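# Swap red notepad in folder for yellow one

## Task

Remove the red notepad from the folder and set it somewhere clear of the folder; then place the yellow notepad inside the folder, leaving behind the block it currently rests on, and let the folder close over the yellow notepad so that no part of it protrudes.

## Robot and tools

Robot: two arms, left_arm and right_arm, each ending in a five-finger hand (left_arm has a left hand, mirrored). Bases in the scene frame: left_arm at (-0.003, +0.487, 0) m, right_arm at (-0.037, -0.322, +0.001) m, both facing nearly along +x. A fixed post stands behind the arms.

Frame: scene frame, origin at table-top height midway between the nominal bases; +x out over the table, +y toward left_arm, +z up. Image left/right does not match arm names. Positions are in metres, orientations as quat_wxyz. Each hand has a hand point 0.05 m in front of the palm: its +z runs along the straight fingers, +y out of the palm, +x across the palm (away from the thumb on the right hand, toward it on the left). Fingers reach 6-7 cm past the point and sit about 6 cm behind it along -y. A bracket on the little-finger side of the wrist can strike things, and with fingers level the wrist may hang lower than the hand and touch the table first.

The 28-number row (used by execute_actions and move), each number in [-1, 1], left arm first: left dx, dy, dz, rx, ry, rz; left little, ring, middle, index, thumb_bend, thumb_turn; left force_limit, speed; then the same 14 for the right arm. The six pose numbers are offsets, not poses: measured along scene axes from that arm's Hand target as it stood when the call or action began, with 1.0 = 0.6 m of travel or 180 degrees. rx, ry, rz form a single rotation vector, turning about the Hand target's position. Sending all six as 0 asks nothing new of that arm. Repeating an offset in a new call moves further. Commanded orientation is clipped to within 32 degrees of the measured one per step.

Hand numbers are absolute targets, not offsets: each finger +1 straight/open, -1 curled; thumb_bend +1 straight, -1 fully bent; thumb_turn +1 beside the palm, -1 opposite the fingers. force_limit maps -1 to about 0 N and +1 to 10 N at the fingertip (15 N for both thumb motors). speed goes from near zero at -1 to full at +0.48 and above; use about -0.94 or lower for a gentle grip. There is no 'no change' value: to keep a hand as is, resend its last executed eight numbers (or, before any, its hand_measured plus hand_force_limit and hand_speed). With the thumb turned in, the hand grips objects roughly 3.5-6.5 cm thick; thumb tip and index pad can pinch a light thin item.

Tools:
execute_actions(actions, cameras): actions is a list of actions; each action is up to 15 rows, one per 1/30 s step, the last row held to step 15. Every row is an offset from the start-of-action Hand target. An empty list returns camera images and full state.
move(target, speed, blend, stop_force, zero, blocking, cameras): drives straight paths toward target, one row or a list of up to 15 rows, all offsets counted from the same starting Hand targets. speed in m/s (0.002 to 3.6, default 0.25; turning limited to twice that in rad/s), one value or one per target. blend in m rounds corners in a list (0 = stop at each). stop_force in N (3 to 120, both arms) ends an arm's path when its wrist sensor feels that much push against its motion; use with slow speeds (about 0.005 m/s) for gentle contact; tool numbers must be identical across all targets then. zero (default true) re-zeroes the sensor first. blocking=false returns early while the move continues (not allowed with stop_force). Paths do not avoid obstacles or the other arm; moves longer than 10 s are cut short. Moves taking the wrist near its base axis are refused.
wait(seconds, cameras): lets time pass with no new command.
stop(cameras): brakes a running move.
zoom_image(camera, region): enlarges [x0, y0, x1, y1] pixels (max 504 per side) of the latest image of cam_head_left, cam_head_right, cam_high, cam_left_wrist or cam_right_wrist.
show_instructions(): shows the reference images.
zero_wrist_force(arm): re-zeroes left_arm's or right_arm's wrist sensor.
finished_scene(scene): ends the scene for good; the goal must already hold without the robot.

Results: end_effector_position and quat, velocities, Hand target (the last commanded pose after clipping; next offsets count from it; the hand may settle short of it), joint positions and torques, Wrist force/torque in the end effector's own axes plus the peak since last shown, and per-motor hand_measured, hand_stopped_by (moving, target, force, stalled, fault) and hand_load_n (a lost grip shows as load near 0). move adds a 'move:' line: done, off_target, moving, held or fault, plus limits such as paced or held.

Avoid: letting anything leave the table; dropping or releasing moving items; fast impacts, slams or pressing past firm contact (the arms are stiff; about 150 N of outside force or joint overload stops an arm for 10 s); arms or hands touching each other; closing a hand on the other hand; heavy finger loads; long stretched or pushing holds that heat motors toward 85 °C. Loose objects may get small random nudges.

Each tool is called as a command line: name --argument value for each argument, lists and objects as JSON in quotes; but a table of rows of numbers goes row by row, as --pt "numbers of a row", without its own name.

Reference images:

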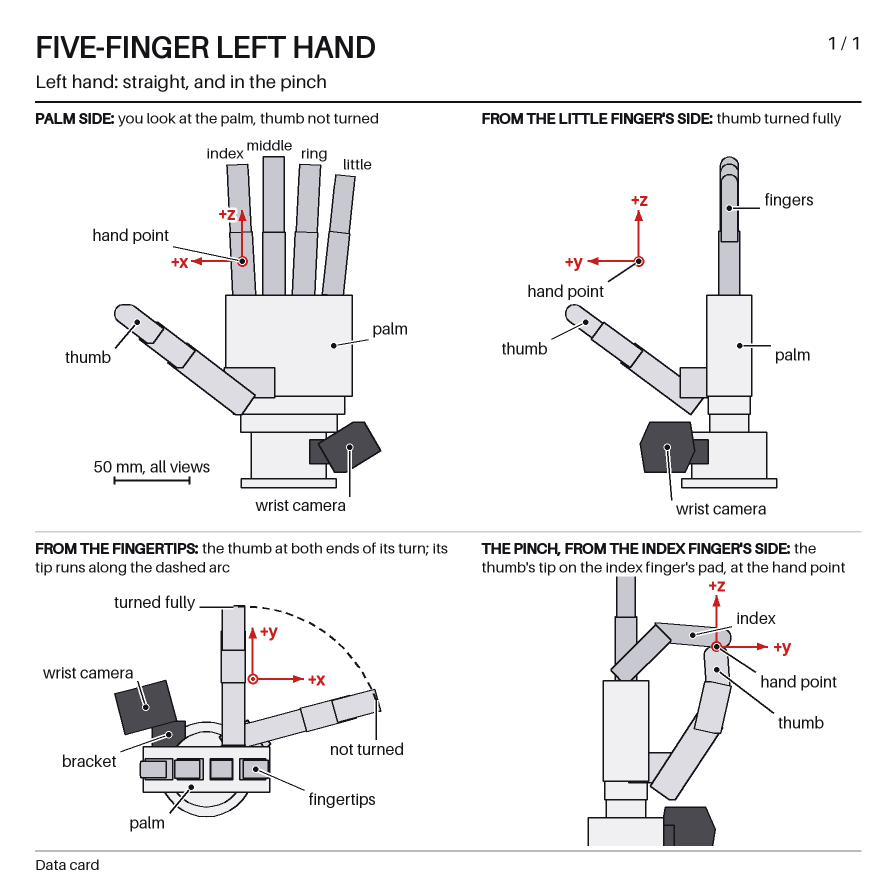

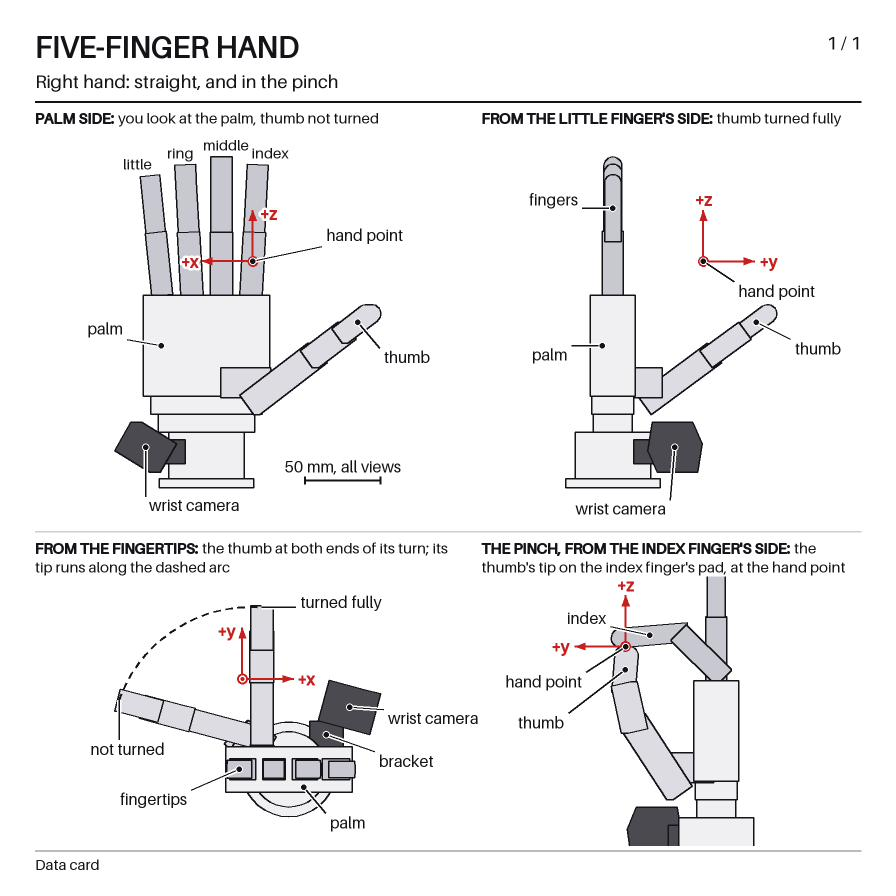

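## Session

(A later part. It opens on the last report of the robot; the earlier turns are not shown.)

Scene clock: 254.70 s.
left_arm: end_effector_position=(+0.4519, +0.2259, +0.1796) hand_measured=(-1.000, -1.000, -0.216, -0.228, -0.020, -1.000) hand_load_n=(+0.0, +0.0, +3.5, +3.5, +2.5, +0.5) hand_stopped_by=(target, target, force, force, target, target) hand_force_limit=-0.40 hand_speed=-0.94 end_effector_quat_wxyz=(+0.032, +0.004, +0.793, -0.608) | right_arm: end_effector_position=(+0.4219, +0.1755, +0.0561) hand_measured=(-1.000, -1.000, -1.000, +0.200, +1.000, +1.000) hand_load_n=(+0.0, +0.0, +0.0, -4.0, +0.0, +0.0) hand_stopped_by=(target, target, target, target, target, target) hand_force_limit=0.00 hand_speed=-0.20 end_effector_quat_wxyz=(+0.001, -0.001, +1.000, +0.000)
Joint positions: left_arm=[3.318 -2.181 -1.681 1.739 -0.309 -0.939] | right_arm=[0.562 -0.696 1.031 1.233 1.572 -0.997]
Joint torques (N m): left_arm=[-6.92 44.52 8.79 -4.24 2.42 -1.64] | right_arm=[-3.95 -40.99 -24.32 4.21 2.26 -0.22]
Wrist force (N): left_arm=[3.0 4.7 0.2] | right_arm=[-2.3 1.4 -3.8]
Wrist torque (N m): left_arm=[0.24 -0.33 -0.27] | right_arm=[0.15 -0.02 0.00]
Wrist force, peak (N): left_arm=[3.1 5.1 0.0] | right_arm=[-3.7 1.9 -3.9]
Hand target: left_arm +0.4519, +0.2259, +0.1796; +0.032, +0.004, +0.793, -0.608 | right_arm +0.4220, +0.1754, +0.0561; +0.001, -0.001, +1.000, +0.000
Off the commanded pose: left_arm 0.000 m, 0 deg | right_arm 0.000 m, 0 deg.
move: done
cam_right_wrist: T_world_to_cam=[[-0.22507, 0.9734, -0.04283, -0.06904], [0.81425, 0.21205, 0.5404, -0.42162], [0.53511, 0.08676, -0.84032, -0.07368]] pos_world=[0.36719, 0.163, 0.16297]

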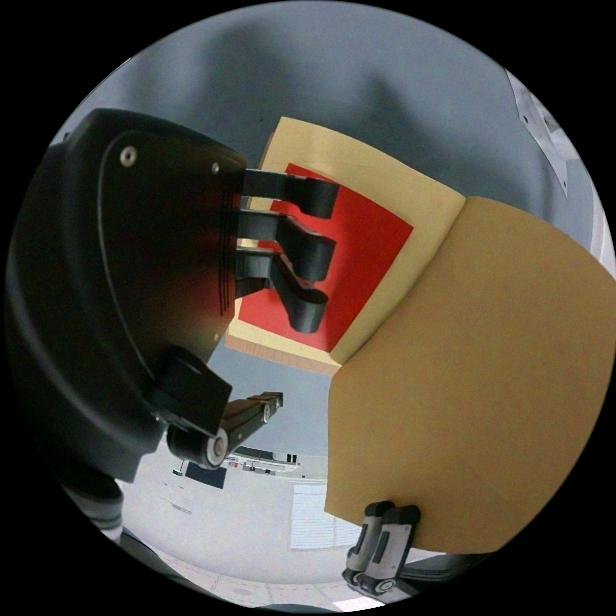

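move --pt "0 0 0 0 0 0 -1 -1 -0.38 -0.35 -0.02 -1 -0.4 -0.94 0 0 0.05 0 0 0 -1 -1 -1 0.2 1 1 0 -0.2" --pt "0 0 0 0 0 0 -1 -1 -0.38 -0.35 -0.02 -1 -0.4 -0.94 -0.1 -0.2 0.15 0 0 0 -1 -1 -1 0.2 1 1 0 -0.2" --speed '[0.05,0.15]' --blend '[0.01,0]' --cameras '["cam_high","cam_head_left","cam_head_right","cam_right_wrist"]'

zoom_image --camera "cam_high" --region '[160, 130, 350, 320]'

zoom_image --camera "cam_head_left" --region '[80, 320, 240, 430]'

Scene clock: 259.60 s.
left_arm: end_effector_position=(+0.4519, +0.2259, +0.1796) hand_measured=(-1.000, -1.000, -0.216, -0.228, -0.020, -1.000) hand_load_n=(+0.0, +0.0, +3.5, +3.5, +2.5, +0.5) hand_stopped_by=(target, target, force, force, target, target) hand_force_limit=-0.40 hand_speed=-0.94 end_effector_quat_wxyz=(+0.032, +0.004, +0.793, -0.608) | right_arm: end_effector_position=(+0.3621, +0.0554, +0.1460) hand_measured=(-1.000, -1.000, -1.000, +0.200, +1.000, +1.000) hand_load_n=(+0.0, +0.0, +0.0, +0.0, +0.0, +0.0) hand_stopped_by=(target, target, target, target, target, target) hand_force_limit=0.00 hand_speed=-0.20 end_effector_quat_wxyz=(+0.001, -0.001, +1.000, +0.000)
Joint positions: left_arm=[3.318 -2.181 -1.681 1.739 -0.309 -0.939] | right_arm=[0.419 -1.078 1.447 1.2 1.571 -1.14]
Joint torques (N m): left_arm=[-7 43.25 7.01 -4.23 2.27 -1.59] | right_arm=[6.81 -48.17 -10.02 4.22 -1.24 1.5]
Wrist force (N): left_arm=[1.2 3.2 0.0] | right_arm=[-0.3 0.7 1.0]
Wrist torque (N m): left_arm=[0.17 -0.23 -0.24] | right_arm=[-0.06 -0.07 0.01]
Wrist force, peak (N): left_arm=[3.0 5.1 0.3] | right_arm=[-2.6 1.7 -3.9]
Hand target: left_arm +0.4519, +0.2259, +0.1796; +0.032, +0.004, +0.793, -0.608 | right_arm +0.3620, +0.0554, +0.1461; +0.001, -0.001, +1.000, +0.000
Off the commanded pose: left_arm 0.000 m, 0 deg | right_arm 0.000 m, 0 deg.
move: done
cam_right_wrist: T_world_to_cam=[[-0.22493, 0.97343, -0.04285, 0.03813], [0.81429, 0.21194, 0.54038, -0.39612], [0.53511, 0.08666, -0.84033, 0.04436]] pos_world=[0.30739, 0.04299, 0.25297]
Images, in order (width x height): cam_head_left 504x504, cam_head_right 504x504, cam_high 504x504, cam_right_wrist 616x616.

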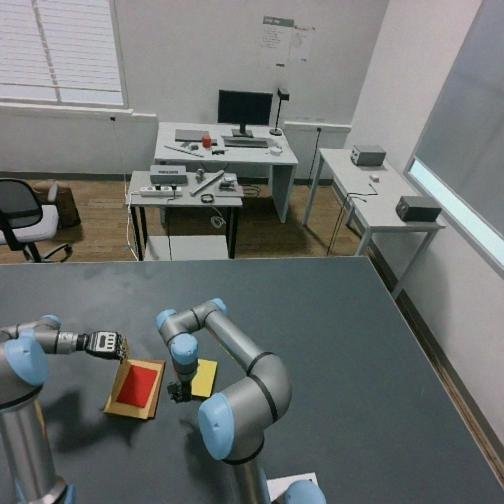

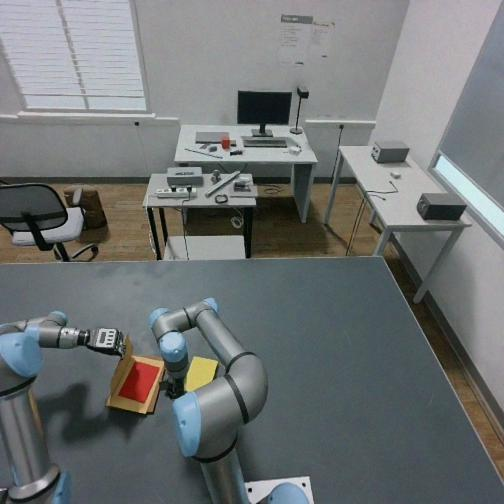

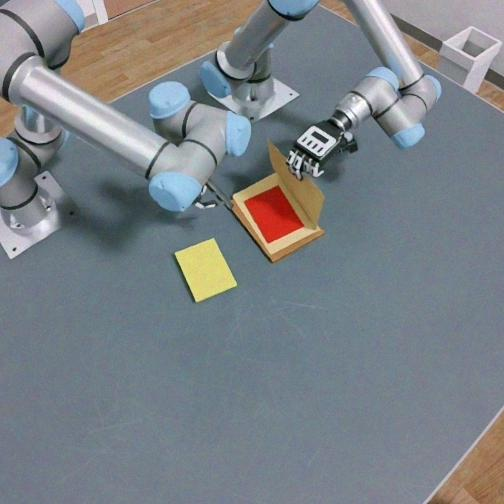

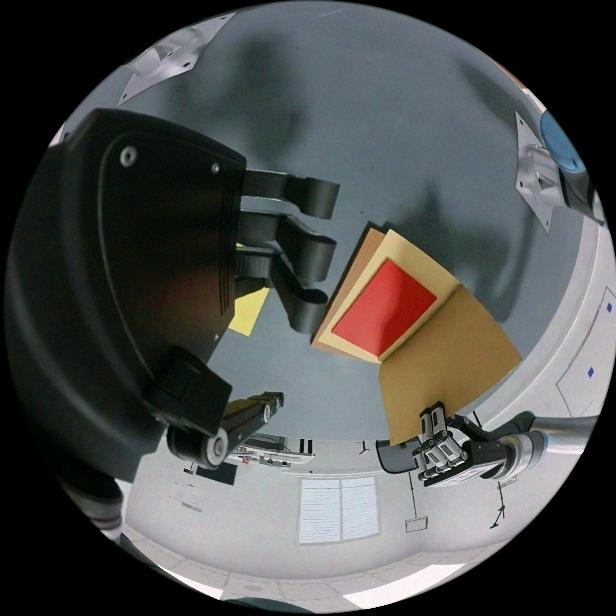

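Scaled by 2.653 from the camera's image (finer frame: 720x720).

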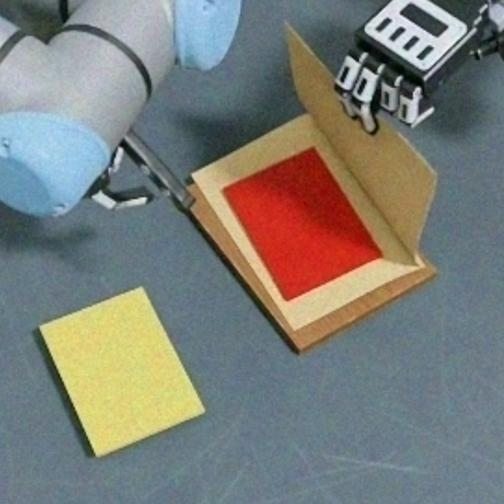

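Scaled by 3.150 from the camera's image (finer frame: 720x720).

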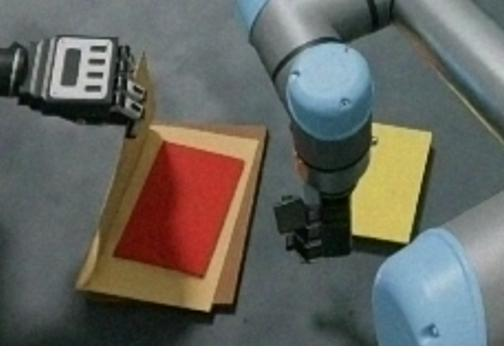

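move --target '[0,0,0,0,0,0,-1,-1,-0.38,-0.35,-0.02,-1,-0.4,-0.94, 0.1992,0.1577,-0.0202,0.2211,-0.0271,-0.0746,-1,1,-1,1,1,1,0,-0.2]' --speed 0.12 --cameras '["cam_right_wrist","cam_high","cam_head_left","cam_left_wrist"]'

Scene clock: 292.27 s.
left_arm: end_effector_position=(+0.4519, +0.2259, +0.1796) hand_measured=(-1.000, -1.000, -0.216, -0.228, -0.020, -1.000) hand_load_n=(+0.0, +0.0, +3.5, +3.5, +2.0, +0.0) hand_stopped_by=(target, target, force, force, target, target) hand_force_limit=-0.40 hand_speed=-0.94 end_effector_quat_wxyz=(+0.032, +0.004, +0.793, -0.608) | right_arm: end_effector_position=(+0.4816, +0.1499, +0.1339) hand_measured=(-1.000, +1.000, -1.000, +1.000, +1.000, +1.000) hand_load_n=(+0.0, +0.0, +0.0, +0.0, +0.0, +0.0) hand_stopped_by=(target, target, target, target, target, target) hand_force_limit=0.00 hand_speed=-0.20 end_effector_quat_wxyz=(+0.043, +0.114, +0.933, +0.339)
Joint positions: left_arm=[3.318 -2.181 -1.681 1.739 -0.309 -0.939] | right_arm=[0.293 -0.953 1.437 0.671 0.992 -0.896]
Joint torques (N m): left_arm=[-5.71 41.87 4.77 -4.22 2.25 -1.48] | right_arm=[6.32 -49.44 -9.73 1.96 0.66 -1.49]
Wrist force (N): left_arm=[1.2 3.3 0.1] | right_arm=[-0.3 0.9 1.5]
Wrist torque (N m): left_arm=[0.18 -0.23 -0.24] | right_arm=[-0.12 -0.08 0.22]
Wrist force, peak (N): left_arm=[1.4 3.4 0.3] | right_arm=[-0.3 0.9 1.8]
Hand target: left_arm +0.4519, +0.2259, +0.1796; +0.032, +0.004, +0.793, -0.608 | right_arm +0.4815, +0.1500, +0.1339; +0.043, +0.114, +0.933, +0.339
Off the commanded pose: left_arm 0.000 m, 0 deg | right_arm 0.000 m, 0 deg.
move: done
cam_left_wrist: T_world_to_cam=[[-0.32742, -0.21016, 0.92121, 0.02267], [-0.82354, 0.54143, -0.16919, 0.2772], [-0.46322, -0.81405, -0.35035, 0.57315]] pos_world=[0.5012, 0.32125, 0.22682]
cam_right_wrist: T_world_to_cam=[[-0.03107, 0.80481, 0.59272, -0.18067], [0.74552, -0.37633, 0.55007, -0.38685], [0.66576, 0.45897, -0.58831, -0.19044]] pos_world=[0.40958, 0.08723, 0.20785]
Images, in order (width x height): cam_head_left 504x504, cam_high 504x504, cam_left_wrist 616x616, cam_right_wrist 616x616.

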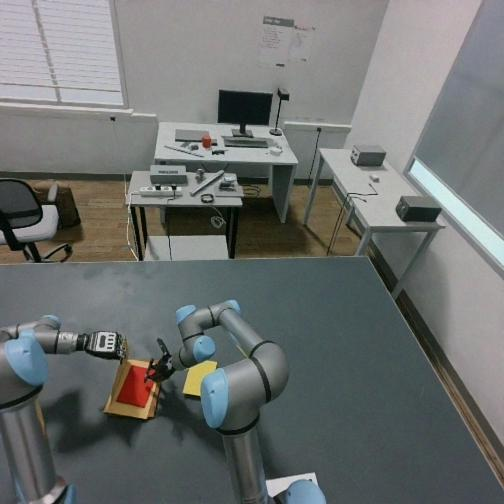

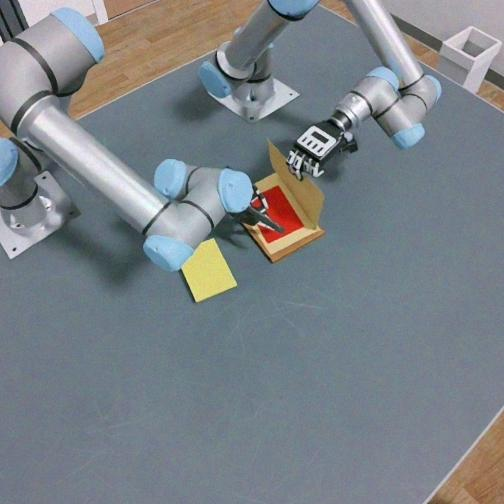

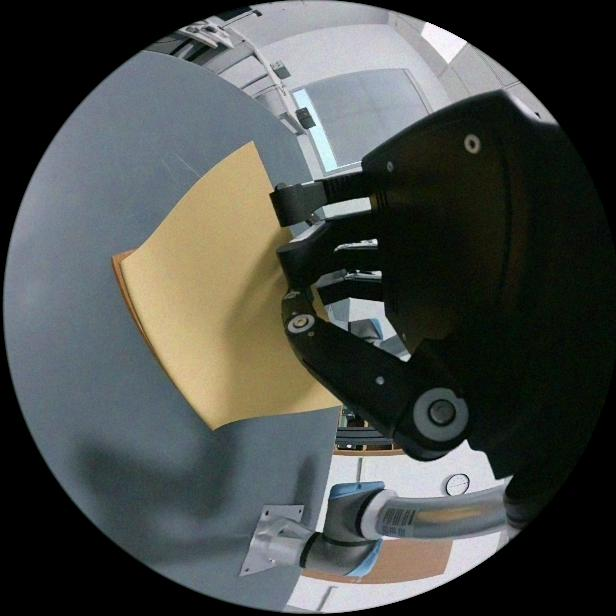

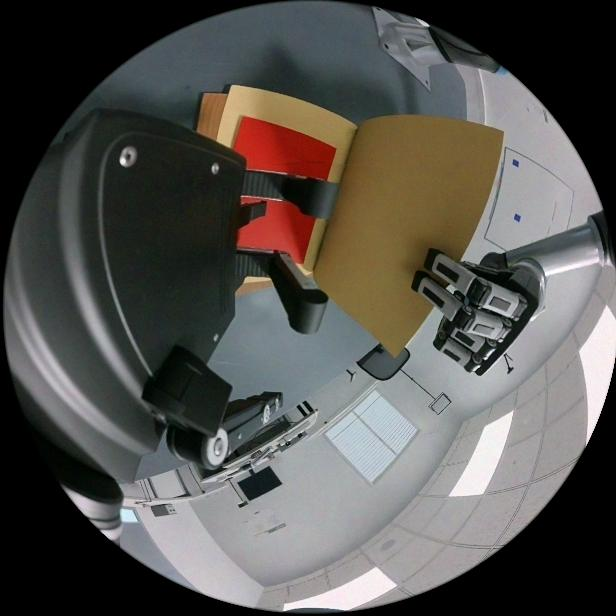

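zoom_image --camera "cam_right_wrist" --region '[190, 70, 470, 350]'

zoom_image --camera "cam_head_left" --region '[80, 320, 240, 430]'

Scaled by 1.800 from the camera's image (finer frame: 880x880).

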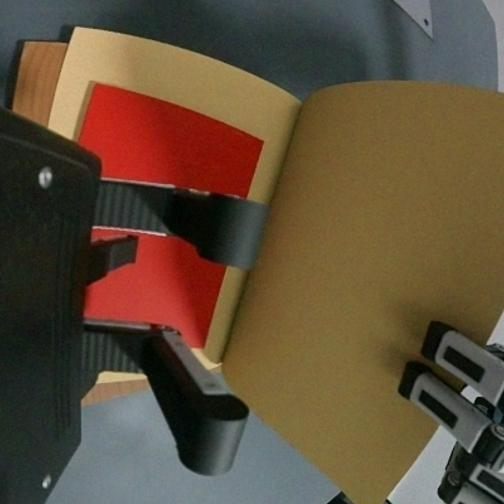

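Scaled by 3.150 from the camera's image (finer frame: 720x720).

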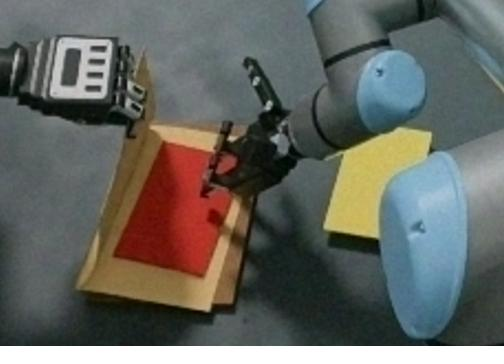

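move --target '[0.0107,0.0475,0.0072,-0.0542,0.0120,0,-1,-1,-0.38,-0.35,-0.02,-1,-0.4,-0.94, 0,0,0,0,0,0,-1,1,-1,1,1,1,0,-0.2]' --speed 0.04 --cameras '["cam_right_wrist"]'

Scene clock: 299.23 s.
left_arm: end_effector_position=(+0.4583, +0.2545, +0.1838) hand_measured=(-1.000, -1.000, -0.216, -0.228, -0.020, -1.000) hand_load_n=(+0.0, +0.0, +3.5, +3.5, +2.0, +0.5) hand_stopped_by=(target, target, force, force, target, target) hand_force_limit=-0.40 hand_speed=-0.94 end_effector_quat_wxyz=(+0.018, -0.010, +0.739, -0.673) | right_arm: end_effector_position=(+0.4815, +0.1500, +0.1339) hand_measured=(-1.000, +1.000, -1.000, +1.000, +1.000, +1.000) hand_load_n=(+0.0, +0.0, +0.0, +0.0, +0.0, +0.0) hand_stopped_by=(target, target, target, target, target, target) hand_force_limit=0.00 hand_speed=-0.20 end_effector_quat_wxyz=(+0.043, +0.114, +0.933, +0.339)
Joint positions: left_arm=[3.41 -2.253 -1.837 1.291 -0.281 -0.318] | right_arm=[0.293 -0.953 1.437 0.671 0.992 -0.896]
Joint torques (N m): left_arm=[-12.23 46.81 19.7 -0.27 0.88 -0.07] | right_arm=[10.87 -49.25 -11.23 1.1 -2.69 0.67]
Wrist force (N): left_arm=[1.4 3.3 0.1] | right_arm=[-0.1 0.7 1.5]
Wrist torque (N m): left_arm=[0.18 -0.30 -0.23] | right_arm=[-0.15 -0.11 0.22]
Wrist force, peak (N): left_arm=[1.3 3.5 0.0] | right_arm=[-0.1 1.0 1.8]
Hand target: left_arm +0.4583, +0.2544, +0.1839; +0.018, -0.010, +0.739, -0.673 | right_arm +0.4815, +0.1500, +0.1339; +0.043, +0.114, +0.933, +0.339
Off the commanded pose: left_arm 0.000 m, 0 deg | right_arm 0.000 m, 0 deg.
move: done
cam_right_wrist: T_world_to_cam=[[-0.03117, 0.80468, 0.59289, -0.18074], [0.74553, -0.37638, 0.55002, -0.38673], [0.66574, 0.45916, -0.58819, -0.19045]] pos_world=[0.40948, 0.08733, 0.20785]

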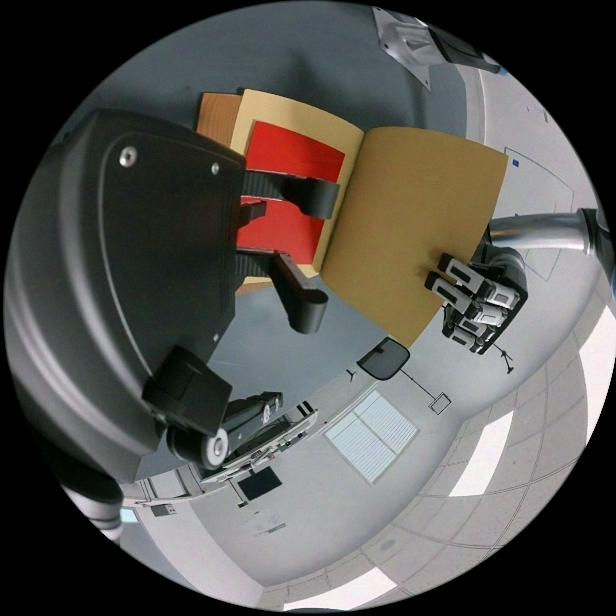

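zoom_image --camera "cam_right_wrist" --region '[190, 70, 470, 350]'

Scaled by 1.800 from the camera's image (finer frame: 880x880).

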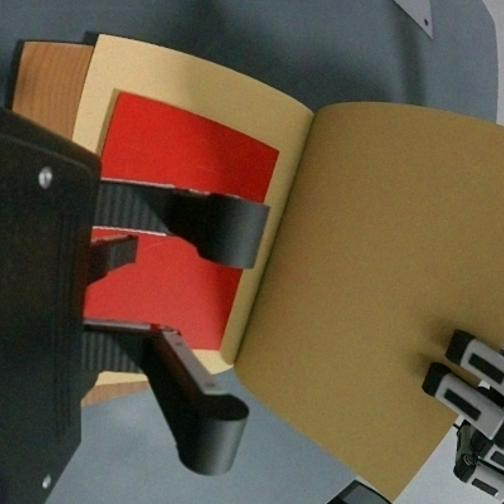

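wait --seconds 0.1 --cameras '["cam_head_left","cam_head_right","cam_high"]'

zoom_image --camera "cam_head_left" --region '[90, 340, 190, 440]'

zoom_image --camera "cam_high" --region '[210, 120, 350, 260]'

Scene clock: 304.43 s.
left_arm: end_effector_position=(+0.4583, +0.2544, +0.1839) hand_measured=(-1.000, -1.000, -0.216, -0.228, -0.020, -1.000) hand_load_n=(+0.0, +0.0, +3.5, +3.5, +2.5, +0.0) hand_stopped_by=(target, target, force, force, target, target) hand_force_limit=-0.40 hand_speed=-0.94 end_effector_quat_wxyz=(+0.018, -0.010, +0.739, -0.673) | right_arm: end_effector_position=(+0.4815, +0.1500, +0.1339) hand_measured=(-1.000, +1.000, -1.000, +1.000, +1.000, +1.000) hand_load_n=(+0.0, +0.0, +0.0, +0.0, +0.0, +0.0) hand_stopped_by=(target, target, target, target, target, target) hand_force_limit=0.00 hand_speed=-0.20 end_effector_quat_wxyz=(+0.043, +0.114, +0.933, +0.339)
Joint positions: left_arm=[3.41 -2.252 -1.837 1.291 -0.281 -0.317] | right_arm=[0.293 -0.953 1.437 0.671 0.992 -0.896]
Joint torques (N m): left_arm=[-11.73 52.69 19.93 -3.21 1.73 1.49] | right_arm=[10.62 -49.04 -13.66 2.72 -2.51 -0.47]
Wrist force (N): left_arm=[1.3 3.3 -0.1] | right_arm=[-0.1 0.8 1.6]
Wrist torque (N m): left_arm=[0.19 -0.29 -0.23] | right_arm=[-0.14 -0.10 0.22]
Wrist force, peak (N): left_arm=[1.3 3.6 0.1] | right_arm=[-0.2 1.0 1.7]
Hand target: left_arm +0.4583, +0.2544, +0.1839; +0.018, -0.010, +0.739, -0.673 | right_arm +0.4815, +0.1500, +0.1339; +0.043, +0.114, +0.933, +0.339
Off the commanded pose: left_arm 0.000 m, 0 deg | right_arm 0.000 m, 0 deg.
wait: 0.10 s; at rest from the start

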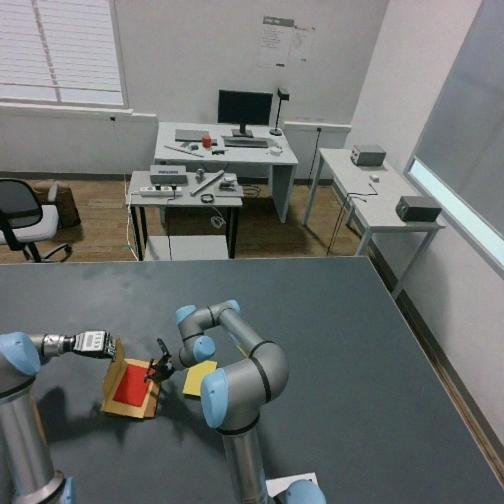

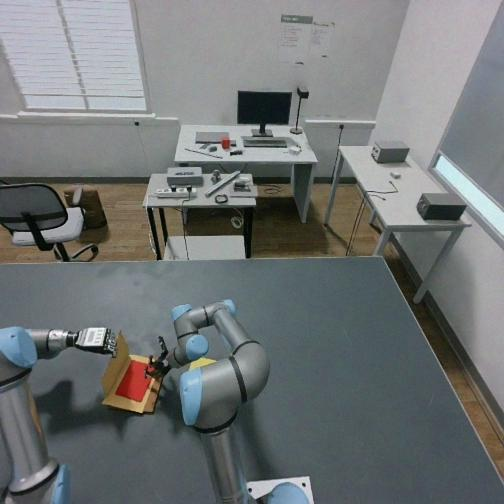

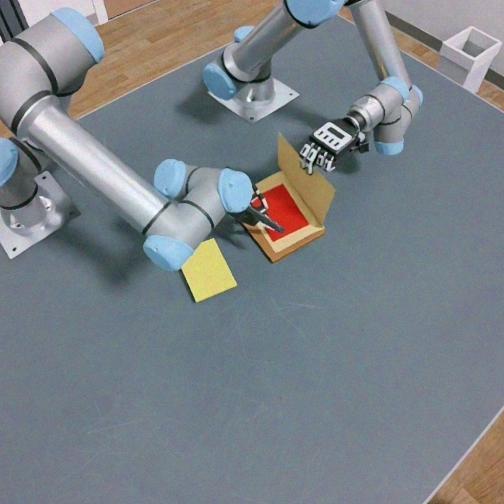

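Scaled by 5.040 from the camera's image (finer frame: 720x720).

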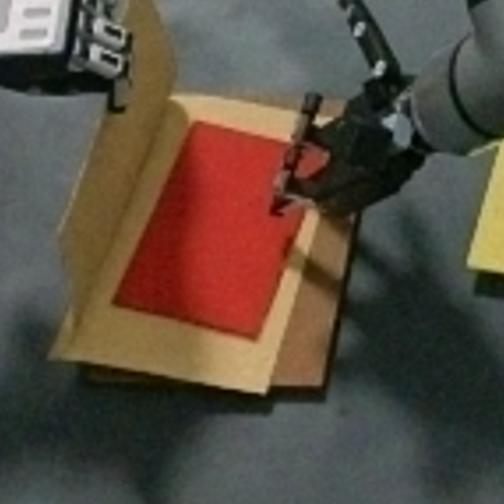

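Scaled by 3.600 from the camera's image (finer frame: 720x720).

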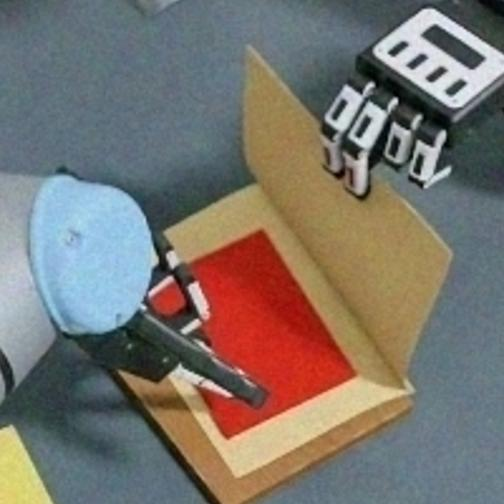

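move --target '[0,0,0,0,0,0,-1,-1,-0.38,-0.35,-0.02,-1,-0.4,-0.94, 0.0083,0.1715,-0.0232,0,0,-0.0139,-1,1,-1,1,1,1,0,-0.2]' --speed 0.08 --cameras '["cam_right_wrist","cam_head_left","cam_high","cam_left_wrist"]'

zoom_image --camera "cam_right_wrist" --region '[190, 70, 470, 350]'

zoom_image --camera "cam_head_left" --region '[90, 340, 190, 440]'

zoom_image --camera "cam_high" --region '[210, 120, 350, 260]'

Scene clock: 310.87 s.
left_arm: end_effector_position=(+0.4583, +0.2544, +0.1839) hand_measured=(-1.000, -1.000, -0.216, -0.228, -0.020, -1.000) hand_load_n=(+0.0, +0.0, +3.5, +3.5, +2.5, +0.5) hand_stopped_by=(target, target, force, force, target, target) hand_force_limit=-0.40 hand_speed=-0.94 end_effector_quat_wxyz=(+0.018, -0.010, +0.739, -0.673) | right_arm: end_effector_position=(+0.4864, +0.2529, +0.1200) hand_measured=(-1.000, +1.000, -1.000, +1.000, +1.000, +1.000) hand_load_n=(+0.0, -0.5, +0.0, +0.5, -0.5, +0.0) hand_stopped_by=(target, target, target, target, target, target) hand_force_limit=0.00 hand_speed=-0.20 end_effector_quat_wxyz=(+0.050, +0.134, +0.930, +0.338)
Joint positions: left_arm=[3.41 -2.252 -1.837 1.291 -0.281 -0.318] | right_arm=[0.48 -0.822 1.217 0.641 1.098 -0.659]
Joint torques (N m): left_arm=[-11.94 52.52 18.86 0.84 1.72 -1.59] | right_arm=[-9.34 -52.19 -15.66 1.68 -2.76 -1.35]
Wrist force (N): left_arm=[1.3 3.9 -0.1] | right_arm=[-0.3 1.6 1.2]
Wrist torque (N m): left_arm=[0.23 -0.28 -0.25] | right_arm=[-0.05 -0.05 0.29]
Wrist force, peak (N): left_arm=[1.4 4.1 0.1] | right_arm=[-0.2 1.9 1.7]
Hand target: left_arm +0.4583, +0.2544, +0.1839; +0.018, -0.010, +0.739, -0.673 | right_arm +0.4865, +0.2529, +0.1200; +0.050, +0.134, +0.930, +0.338
Off the commanded pose: left_arm 0.000 m, 0 deg | right_arm 0.000 m, 0 deg.
move: done
cam_left_wrist: T_world_to_cam=[[-0.29198, -0.05003, 0.95512, -0.03641], [-0.83099, 0.50766, -0.22745, 0.29055], [-0.47349, -0.8601, -0.1898, 0.58767]] pos_world=[0.50907, 0.35613, 0.2124]
cam_right_wrist: T_world_to_cam=[[0.00393, 0.80535, 0.59278, -0.27228], [0.72848, -0.4084, 0.55002, -0.32759], [0.68505, 0.42967, -0.58829, -0.25112]] pos_world=[0.41174, 0.19339, 0.19385]
Images, in order (width x height): cam_head_left 504x504, cam_high 504x504, cam_left_wrist 616x616, cam_right_wrist 616x616.

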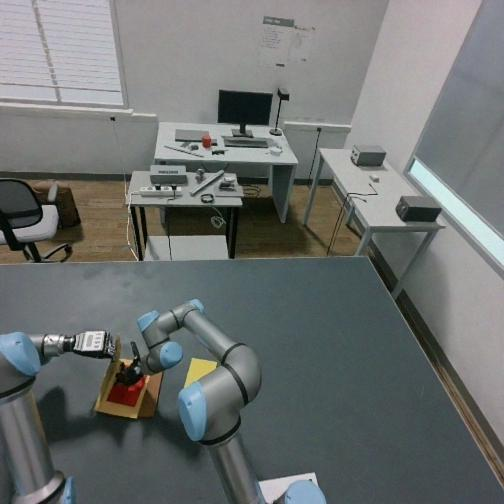

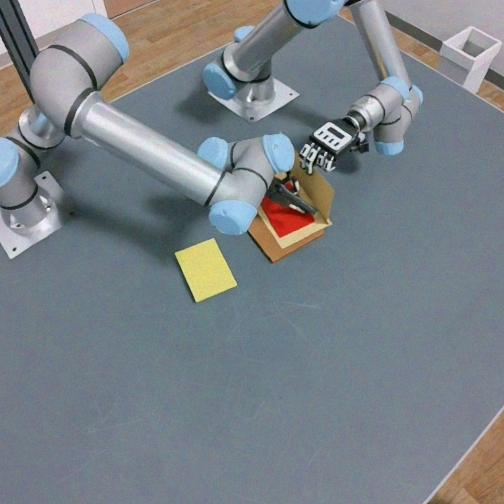

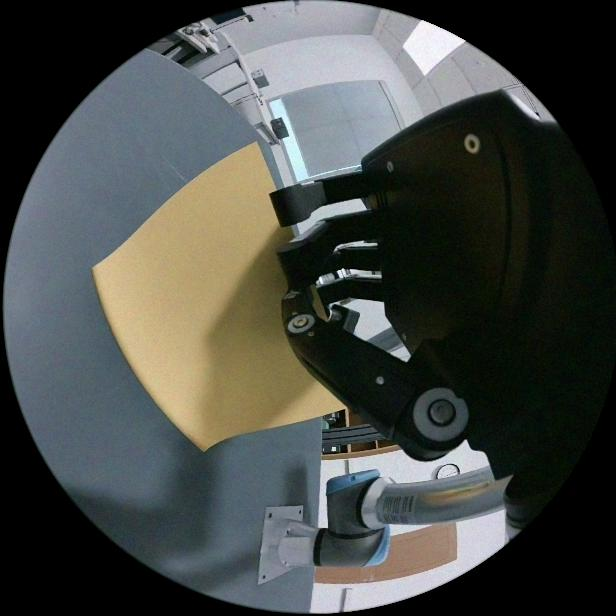

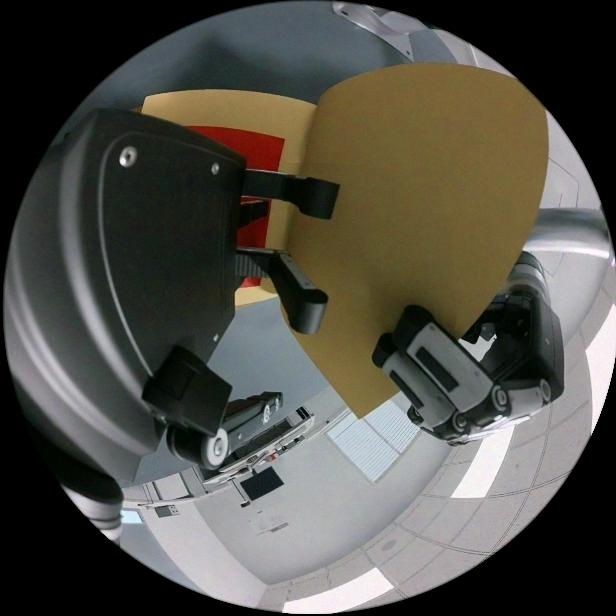

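Scaled by 1.800 from the camera's image (finer frame: 880x880).

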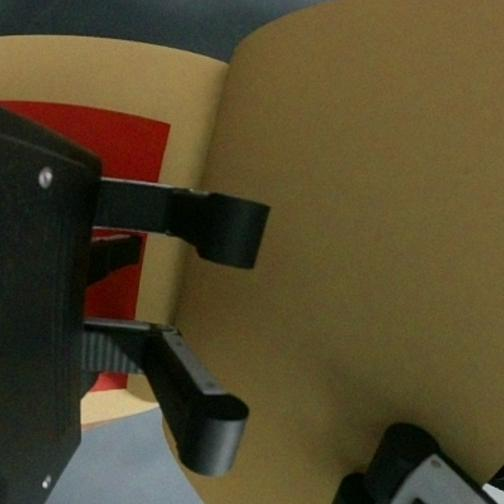

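Scaled by 5.040 from the camera's image (finer frame: 720x720).

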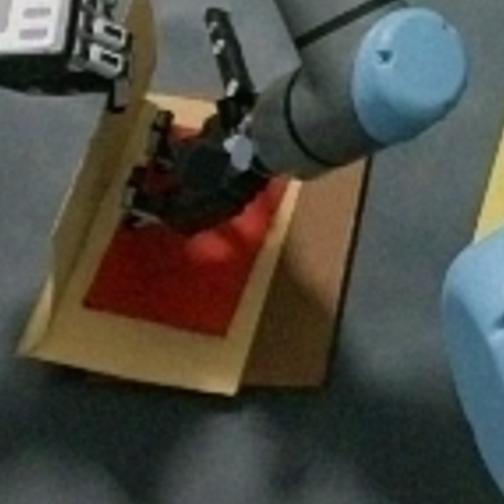

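Scaled by 3.600 from the camera's image (finer frame: 720x720).

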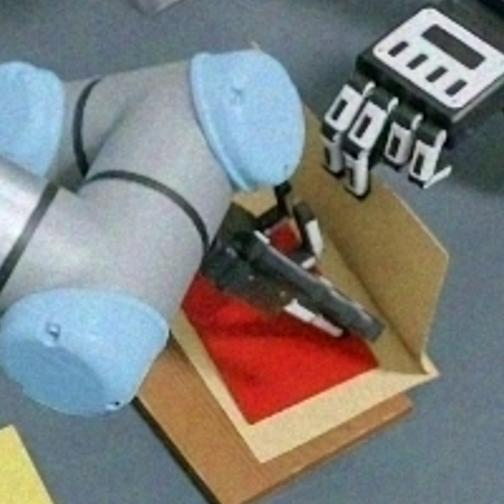

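move --pt "0 0 0 0 0 0 -1 -1 -0.38 -0.35 -0.02 -1 -0.4 -0.94 0.0225 -0.2215 0 -0.2120 0.0668 -0.0107 -1 1 -1 1 1 1 0 -0.2" --pt "0 0 0 0 0 0 -1 -1 -0.38 -0.35 -0.02 -1 -0.4 -0.94 0.0225 -0.2215 0 -0.2120 0.0668 -0.0107 -1 -1 -1 -0.15 1 1 0 -0.2" --speed 0.12 --cameras '["cam_right_wrist","cam_head_left"]'

zoom_image --camera "cam_right_wrist" --region '[190, 70, 470, 350]'

zoom_image --camera "cam_head_left" --region '[90, 340, 190, 440]'

Scene clock: 327.77 s.
left_arm: end_effector_position=(+0.4583, +0.2544, +0.1839) hand_measured=(-1.000, -1.000, -0.216, -0.228, -0.020, -1.000) hand_load_n=(+0.0, +0.0, +3.5, +3.5, +2.0, +0.0) hand_stopped_by=(target, target, force, force, target, target) hand_force_limit=-0.40 hand_speed=-0.94 end_effector_quat_wxyz=(+0.018, -0.010, +0.739, -0.673) | right_arm: end_effector_position=(+0.5000, +0.1200, +0.1200) hand_measured=(-1.000, -1.000, -1.000, -0.150, +1.000, +1.000) hand_load_n=(+0.0, +0.5, +0.0, +0.0, +0.0, +0.0) hand_stopped_by=(target, target, target, target, target, target) hand_force_limit=0.00 hand_speed=-0.20 end_effector_quat_wxyz=(+0.001, +0.160, +0.987, +0.000)
Joint positions: left_arm=[3.41 -2.252 -1.837 1.291 -0.281 -0.318] | right_arm=[0.452 -0.694 0.86 1.403 1.572 -0.784]
Joint torques (N m): left_arm=[-11.41 52.59 15.44 -0.09 1.63 -1.65] | right_arm=[11.64 -59.6 -11.62 4.05 2.32 -1.44]
Wrist force (N): left_arm=[1.4 3.5 0.0] | right_arm=[-0.1 0.8 1.0]
Wrist torque (N m): left_arm=[0.21 -0.31 -0.23] | right_arm=[0.00 -0.09 0.05]
Wrist force, peak (N): left_arm=[1.4 4.1 0.2] | right_arm=[0.3 1.9 1.5]
Hand target: left_arm +0.4583, +0.2544, +0.1839; +0.018, -0.010, +0.739, -0.673 | right_arm +0.5000, +0.1200, +0.1200; +0.001, +0.160, +0.987, +0.000
Off the commanded pose: left_arm 0.000 m, 0 deg | right_arm 0.000 m, 0 deg.
move: done
cam_right_wrist: T_world_to_cam=[[0.09562, 0.99449, -0.04307, -0.15761], [0.83957, -0.05733, 0.54022, -0.4883], [0.53477, -0.08781, -0.84042, -0.03586]] pos_world=[0.44421, 0.12559, 0.22687]
Images, in order (width x height): cam_head_left 504x504, cam_right_wrist 616x616.

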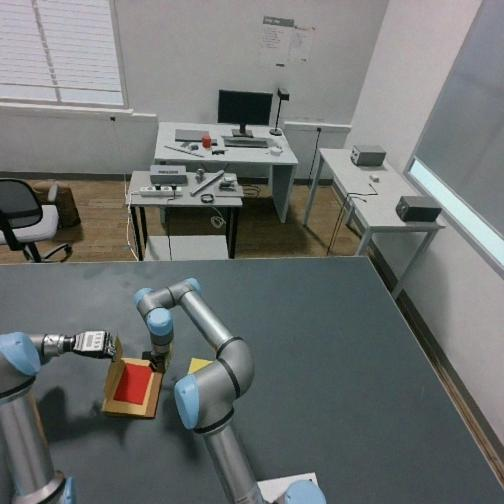

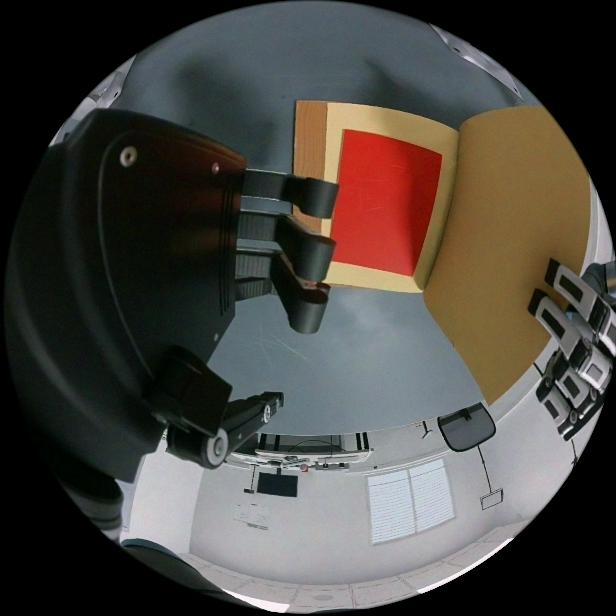

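Scaled by 1.800 from the camera's image (finer frame: 880x880).

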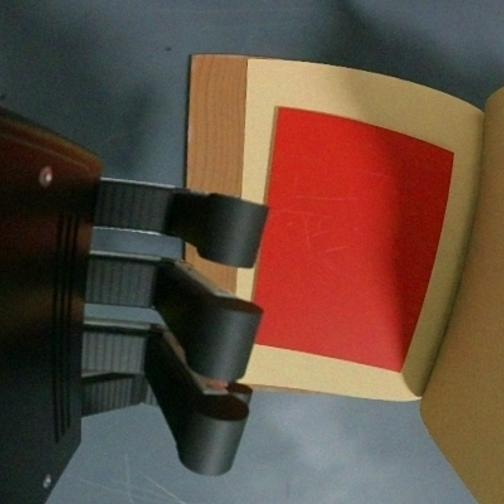

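Scaled by 5.040 from the camera's image (finer frame: 720x720).

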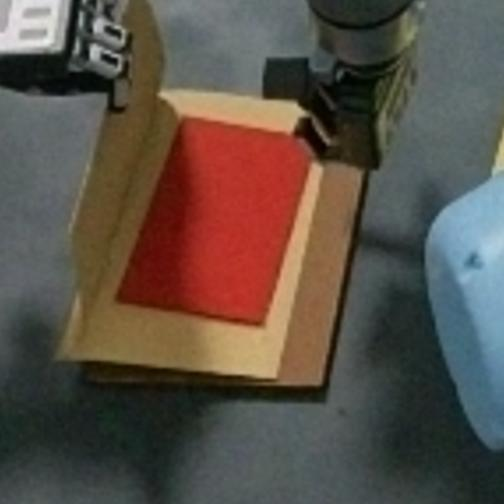

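move --target '[0,0,0,0,0,0,-1,-1,-0.38,-0.35,-0.02,-1,-0.4,-0.94, 0.0595,0.1042,-0.1333,0,0,0.0306,-1,-1,-1,-0.15,1,1,0,-0.2]' --speed 0.1 --cameras '["cam_right_wrist","cam_head_left"]'

zoom_image --camera "cam_right_wrist" --region '[190, 70, 470, 350]'

zoom_image --camera "cam_head_left" --region '[90, 340, 190, 440]'

Scene clock: 331.57 s.
left_arm: end_effector_position=(+0.4583, +0.2544, +0.1839) hand_measured=(-1.000, -1.000, -0.216, -0.228, -0.020, -1.000) hand_load_n=(+0.0, +0.5, +3.0, +3.5, +2.5, +0.5) hand_stopped_by=(target, target, force, force, target, target) hand_force_limit=-0.40 hand_speed=-0.94 end_effector_quat_wxyz=(+0.018, -0.010, +0.739, -0.673) | right_arm: end_effector_position=(+0.5356, +0.1826, +0.0401) hand_measured=(-1.000, -1.000, -1.000, -0.150, +1.000, +1.000) hand_load_n=(+0.5, +0.0, +0.0, +0.0, +0.0, +0.0) hand_stopped_by=(target, target, target, target, target, target) hand_force_limit=0.00 hand_speed=-0.20 end_effector_quat_wxyz=(+0.001, +0.112, +0.994, +0.000)
Joint positions: left_arm=[3.41 -2.252 -1.837 1.291 -0.281 -0.318] | right_arm=[0.502 -0.394 0.485 1.478 1.572 -0.831]
Joint torques (N m): left_arm=[-11.82 52.29 14.18 -0.43 1.65 -1.58] | right_arm=[-12.2 -53.24 -24.36 0.5 2.73 2.5]
Wrist force (N): left_arm=[1.1 3.2 0.2] | right_arm=[-0.1 1.2 0.9]
Wrist torque (N m): left_arm=[0.17 -0.26 -0.23] | right_arm=[0.07 -0.09 0.21]
Wrist force, peak (N): left_arm=[1.3 3.6 0.3] | right_arm=[-0.3 1.7 1.8]
Hand target: left_arm +0.4583, +0.2544, +0.1839; +0.018, -0.010, +0.739, -0.673 | right_arm +0.5357, +0.1825, +0.0400; +0.001, +0.112, +0.994, +0.000
Off the commanded pose: left_arm 0.000 m, 0 deg | right_arm 0.000 m, 0 deg.
move: done
cam_right_wrist: T_world_to_cam=[[-0.0004, 0.99907, -0.0431, -0.1761], [0.8412, 0.02364, 0.54021, -0.48705], [0.54073, -0.03604, -0.84043, -0.12917]] pos_world=[0.47948, 0.18279, 0.14697]
Images, in order (width x height): cam_head_left 504x504, cam_right_wrist 616x616.

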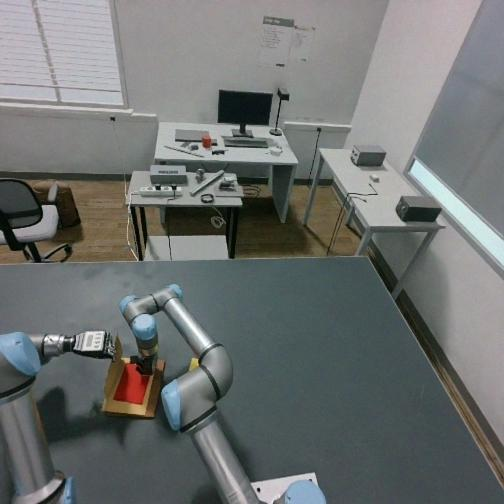

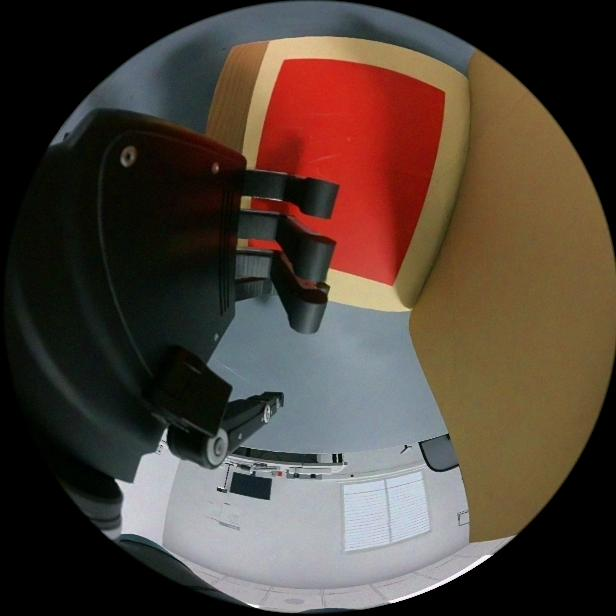

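Scaled by 1.800 from the camera's image (finer frame: 880x880).

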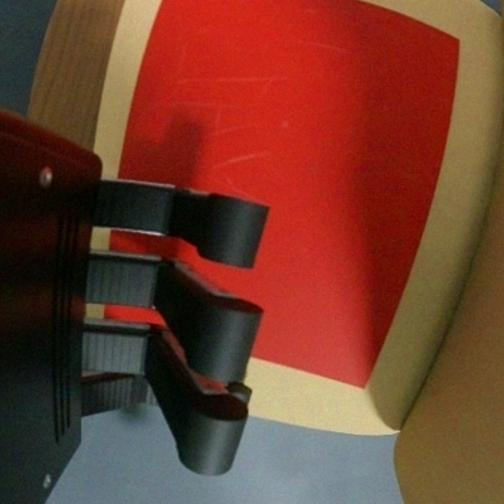

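Scaled by 5.040 from the camera's image (finer frame: 720x720).

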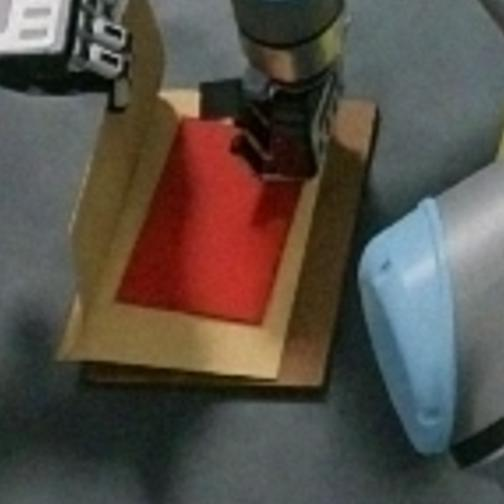

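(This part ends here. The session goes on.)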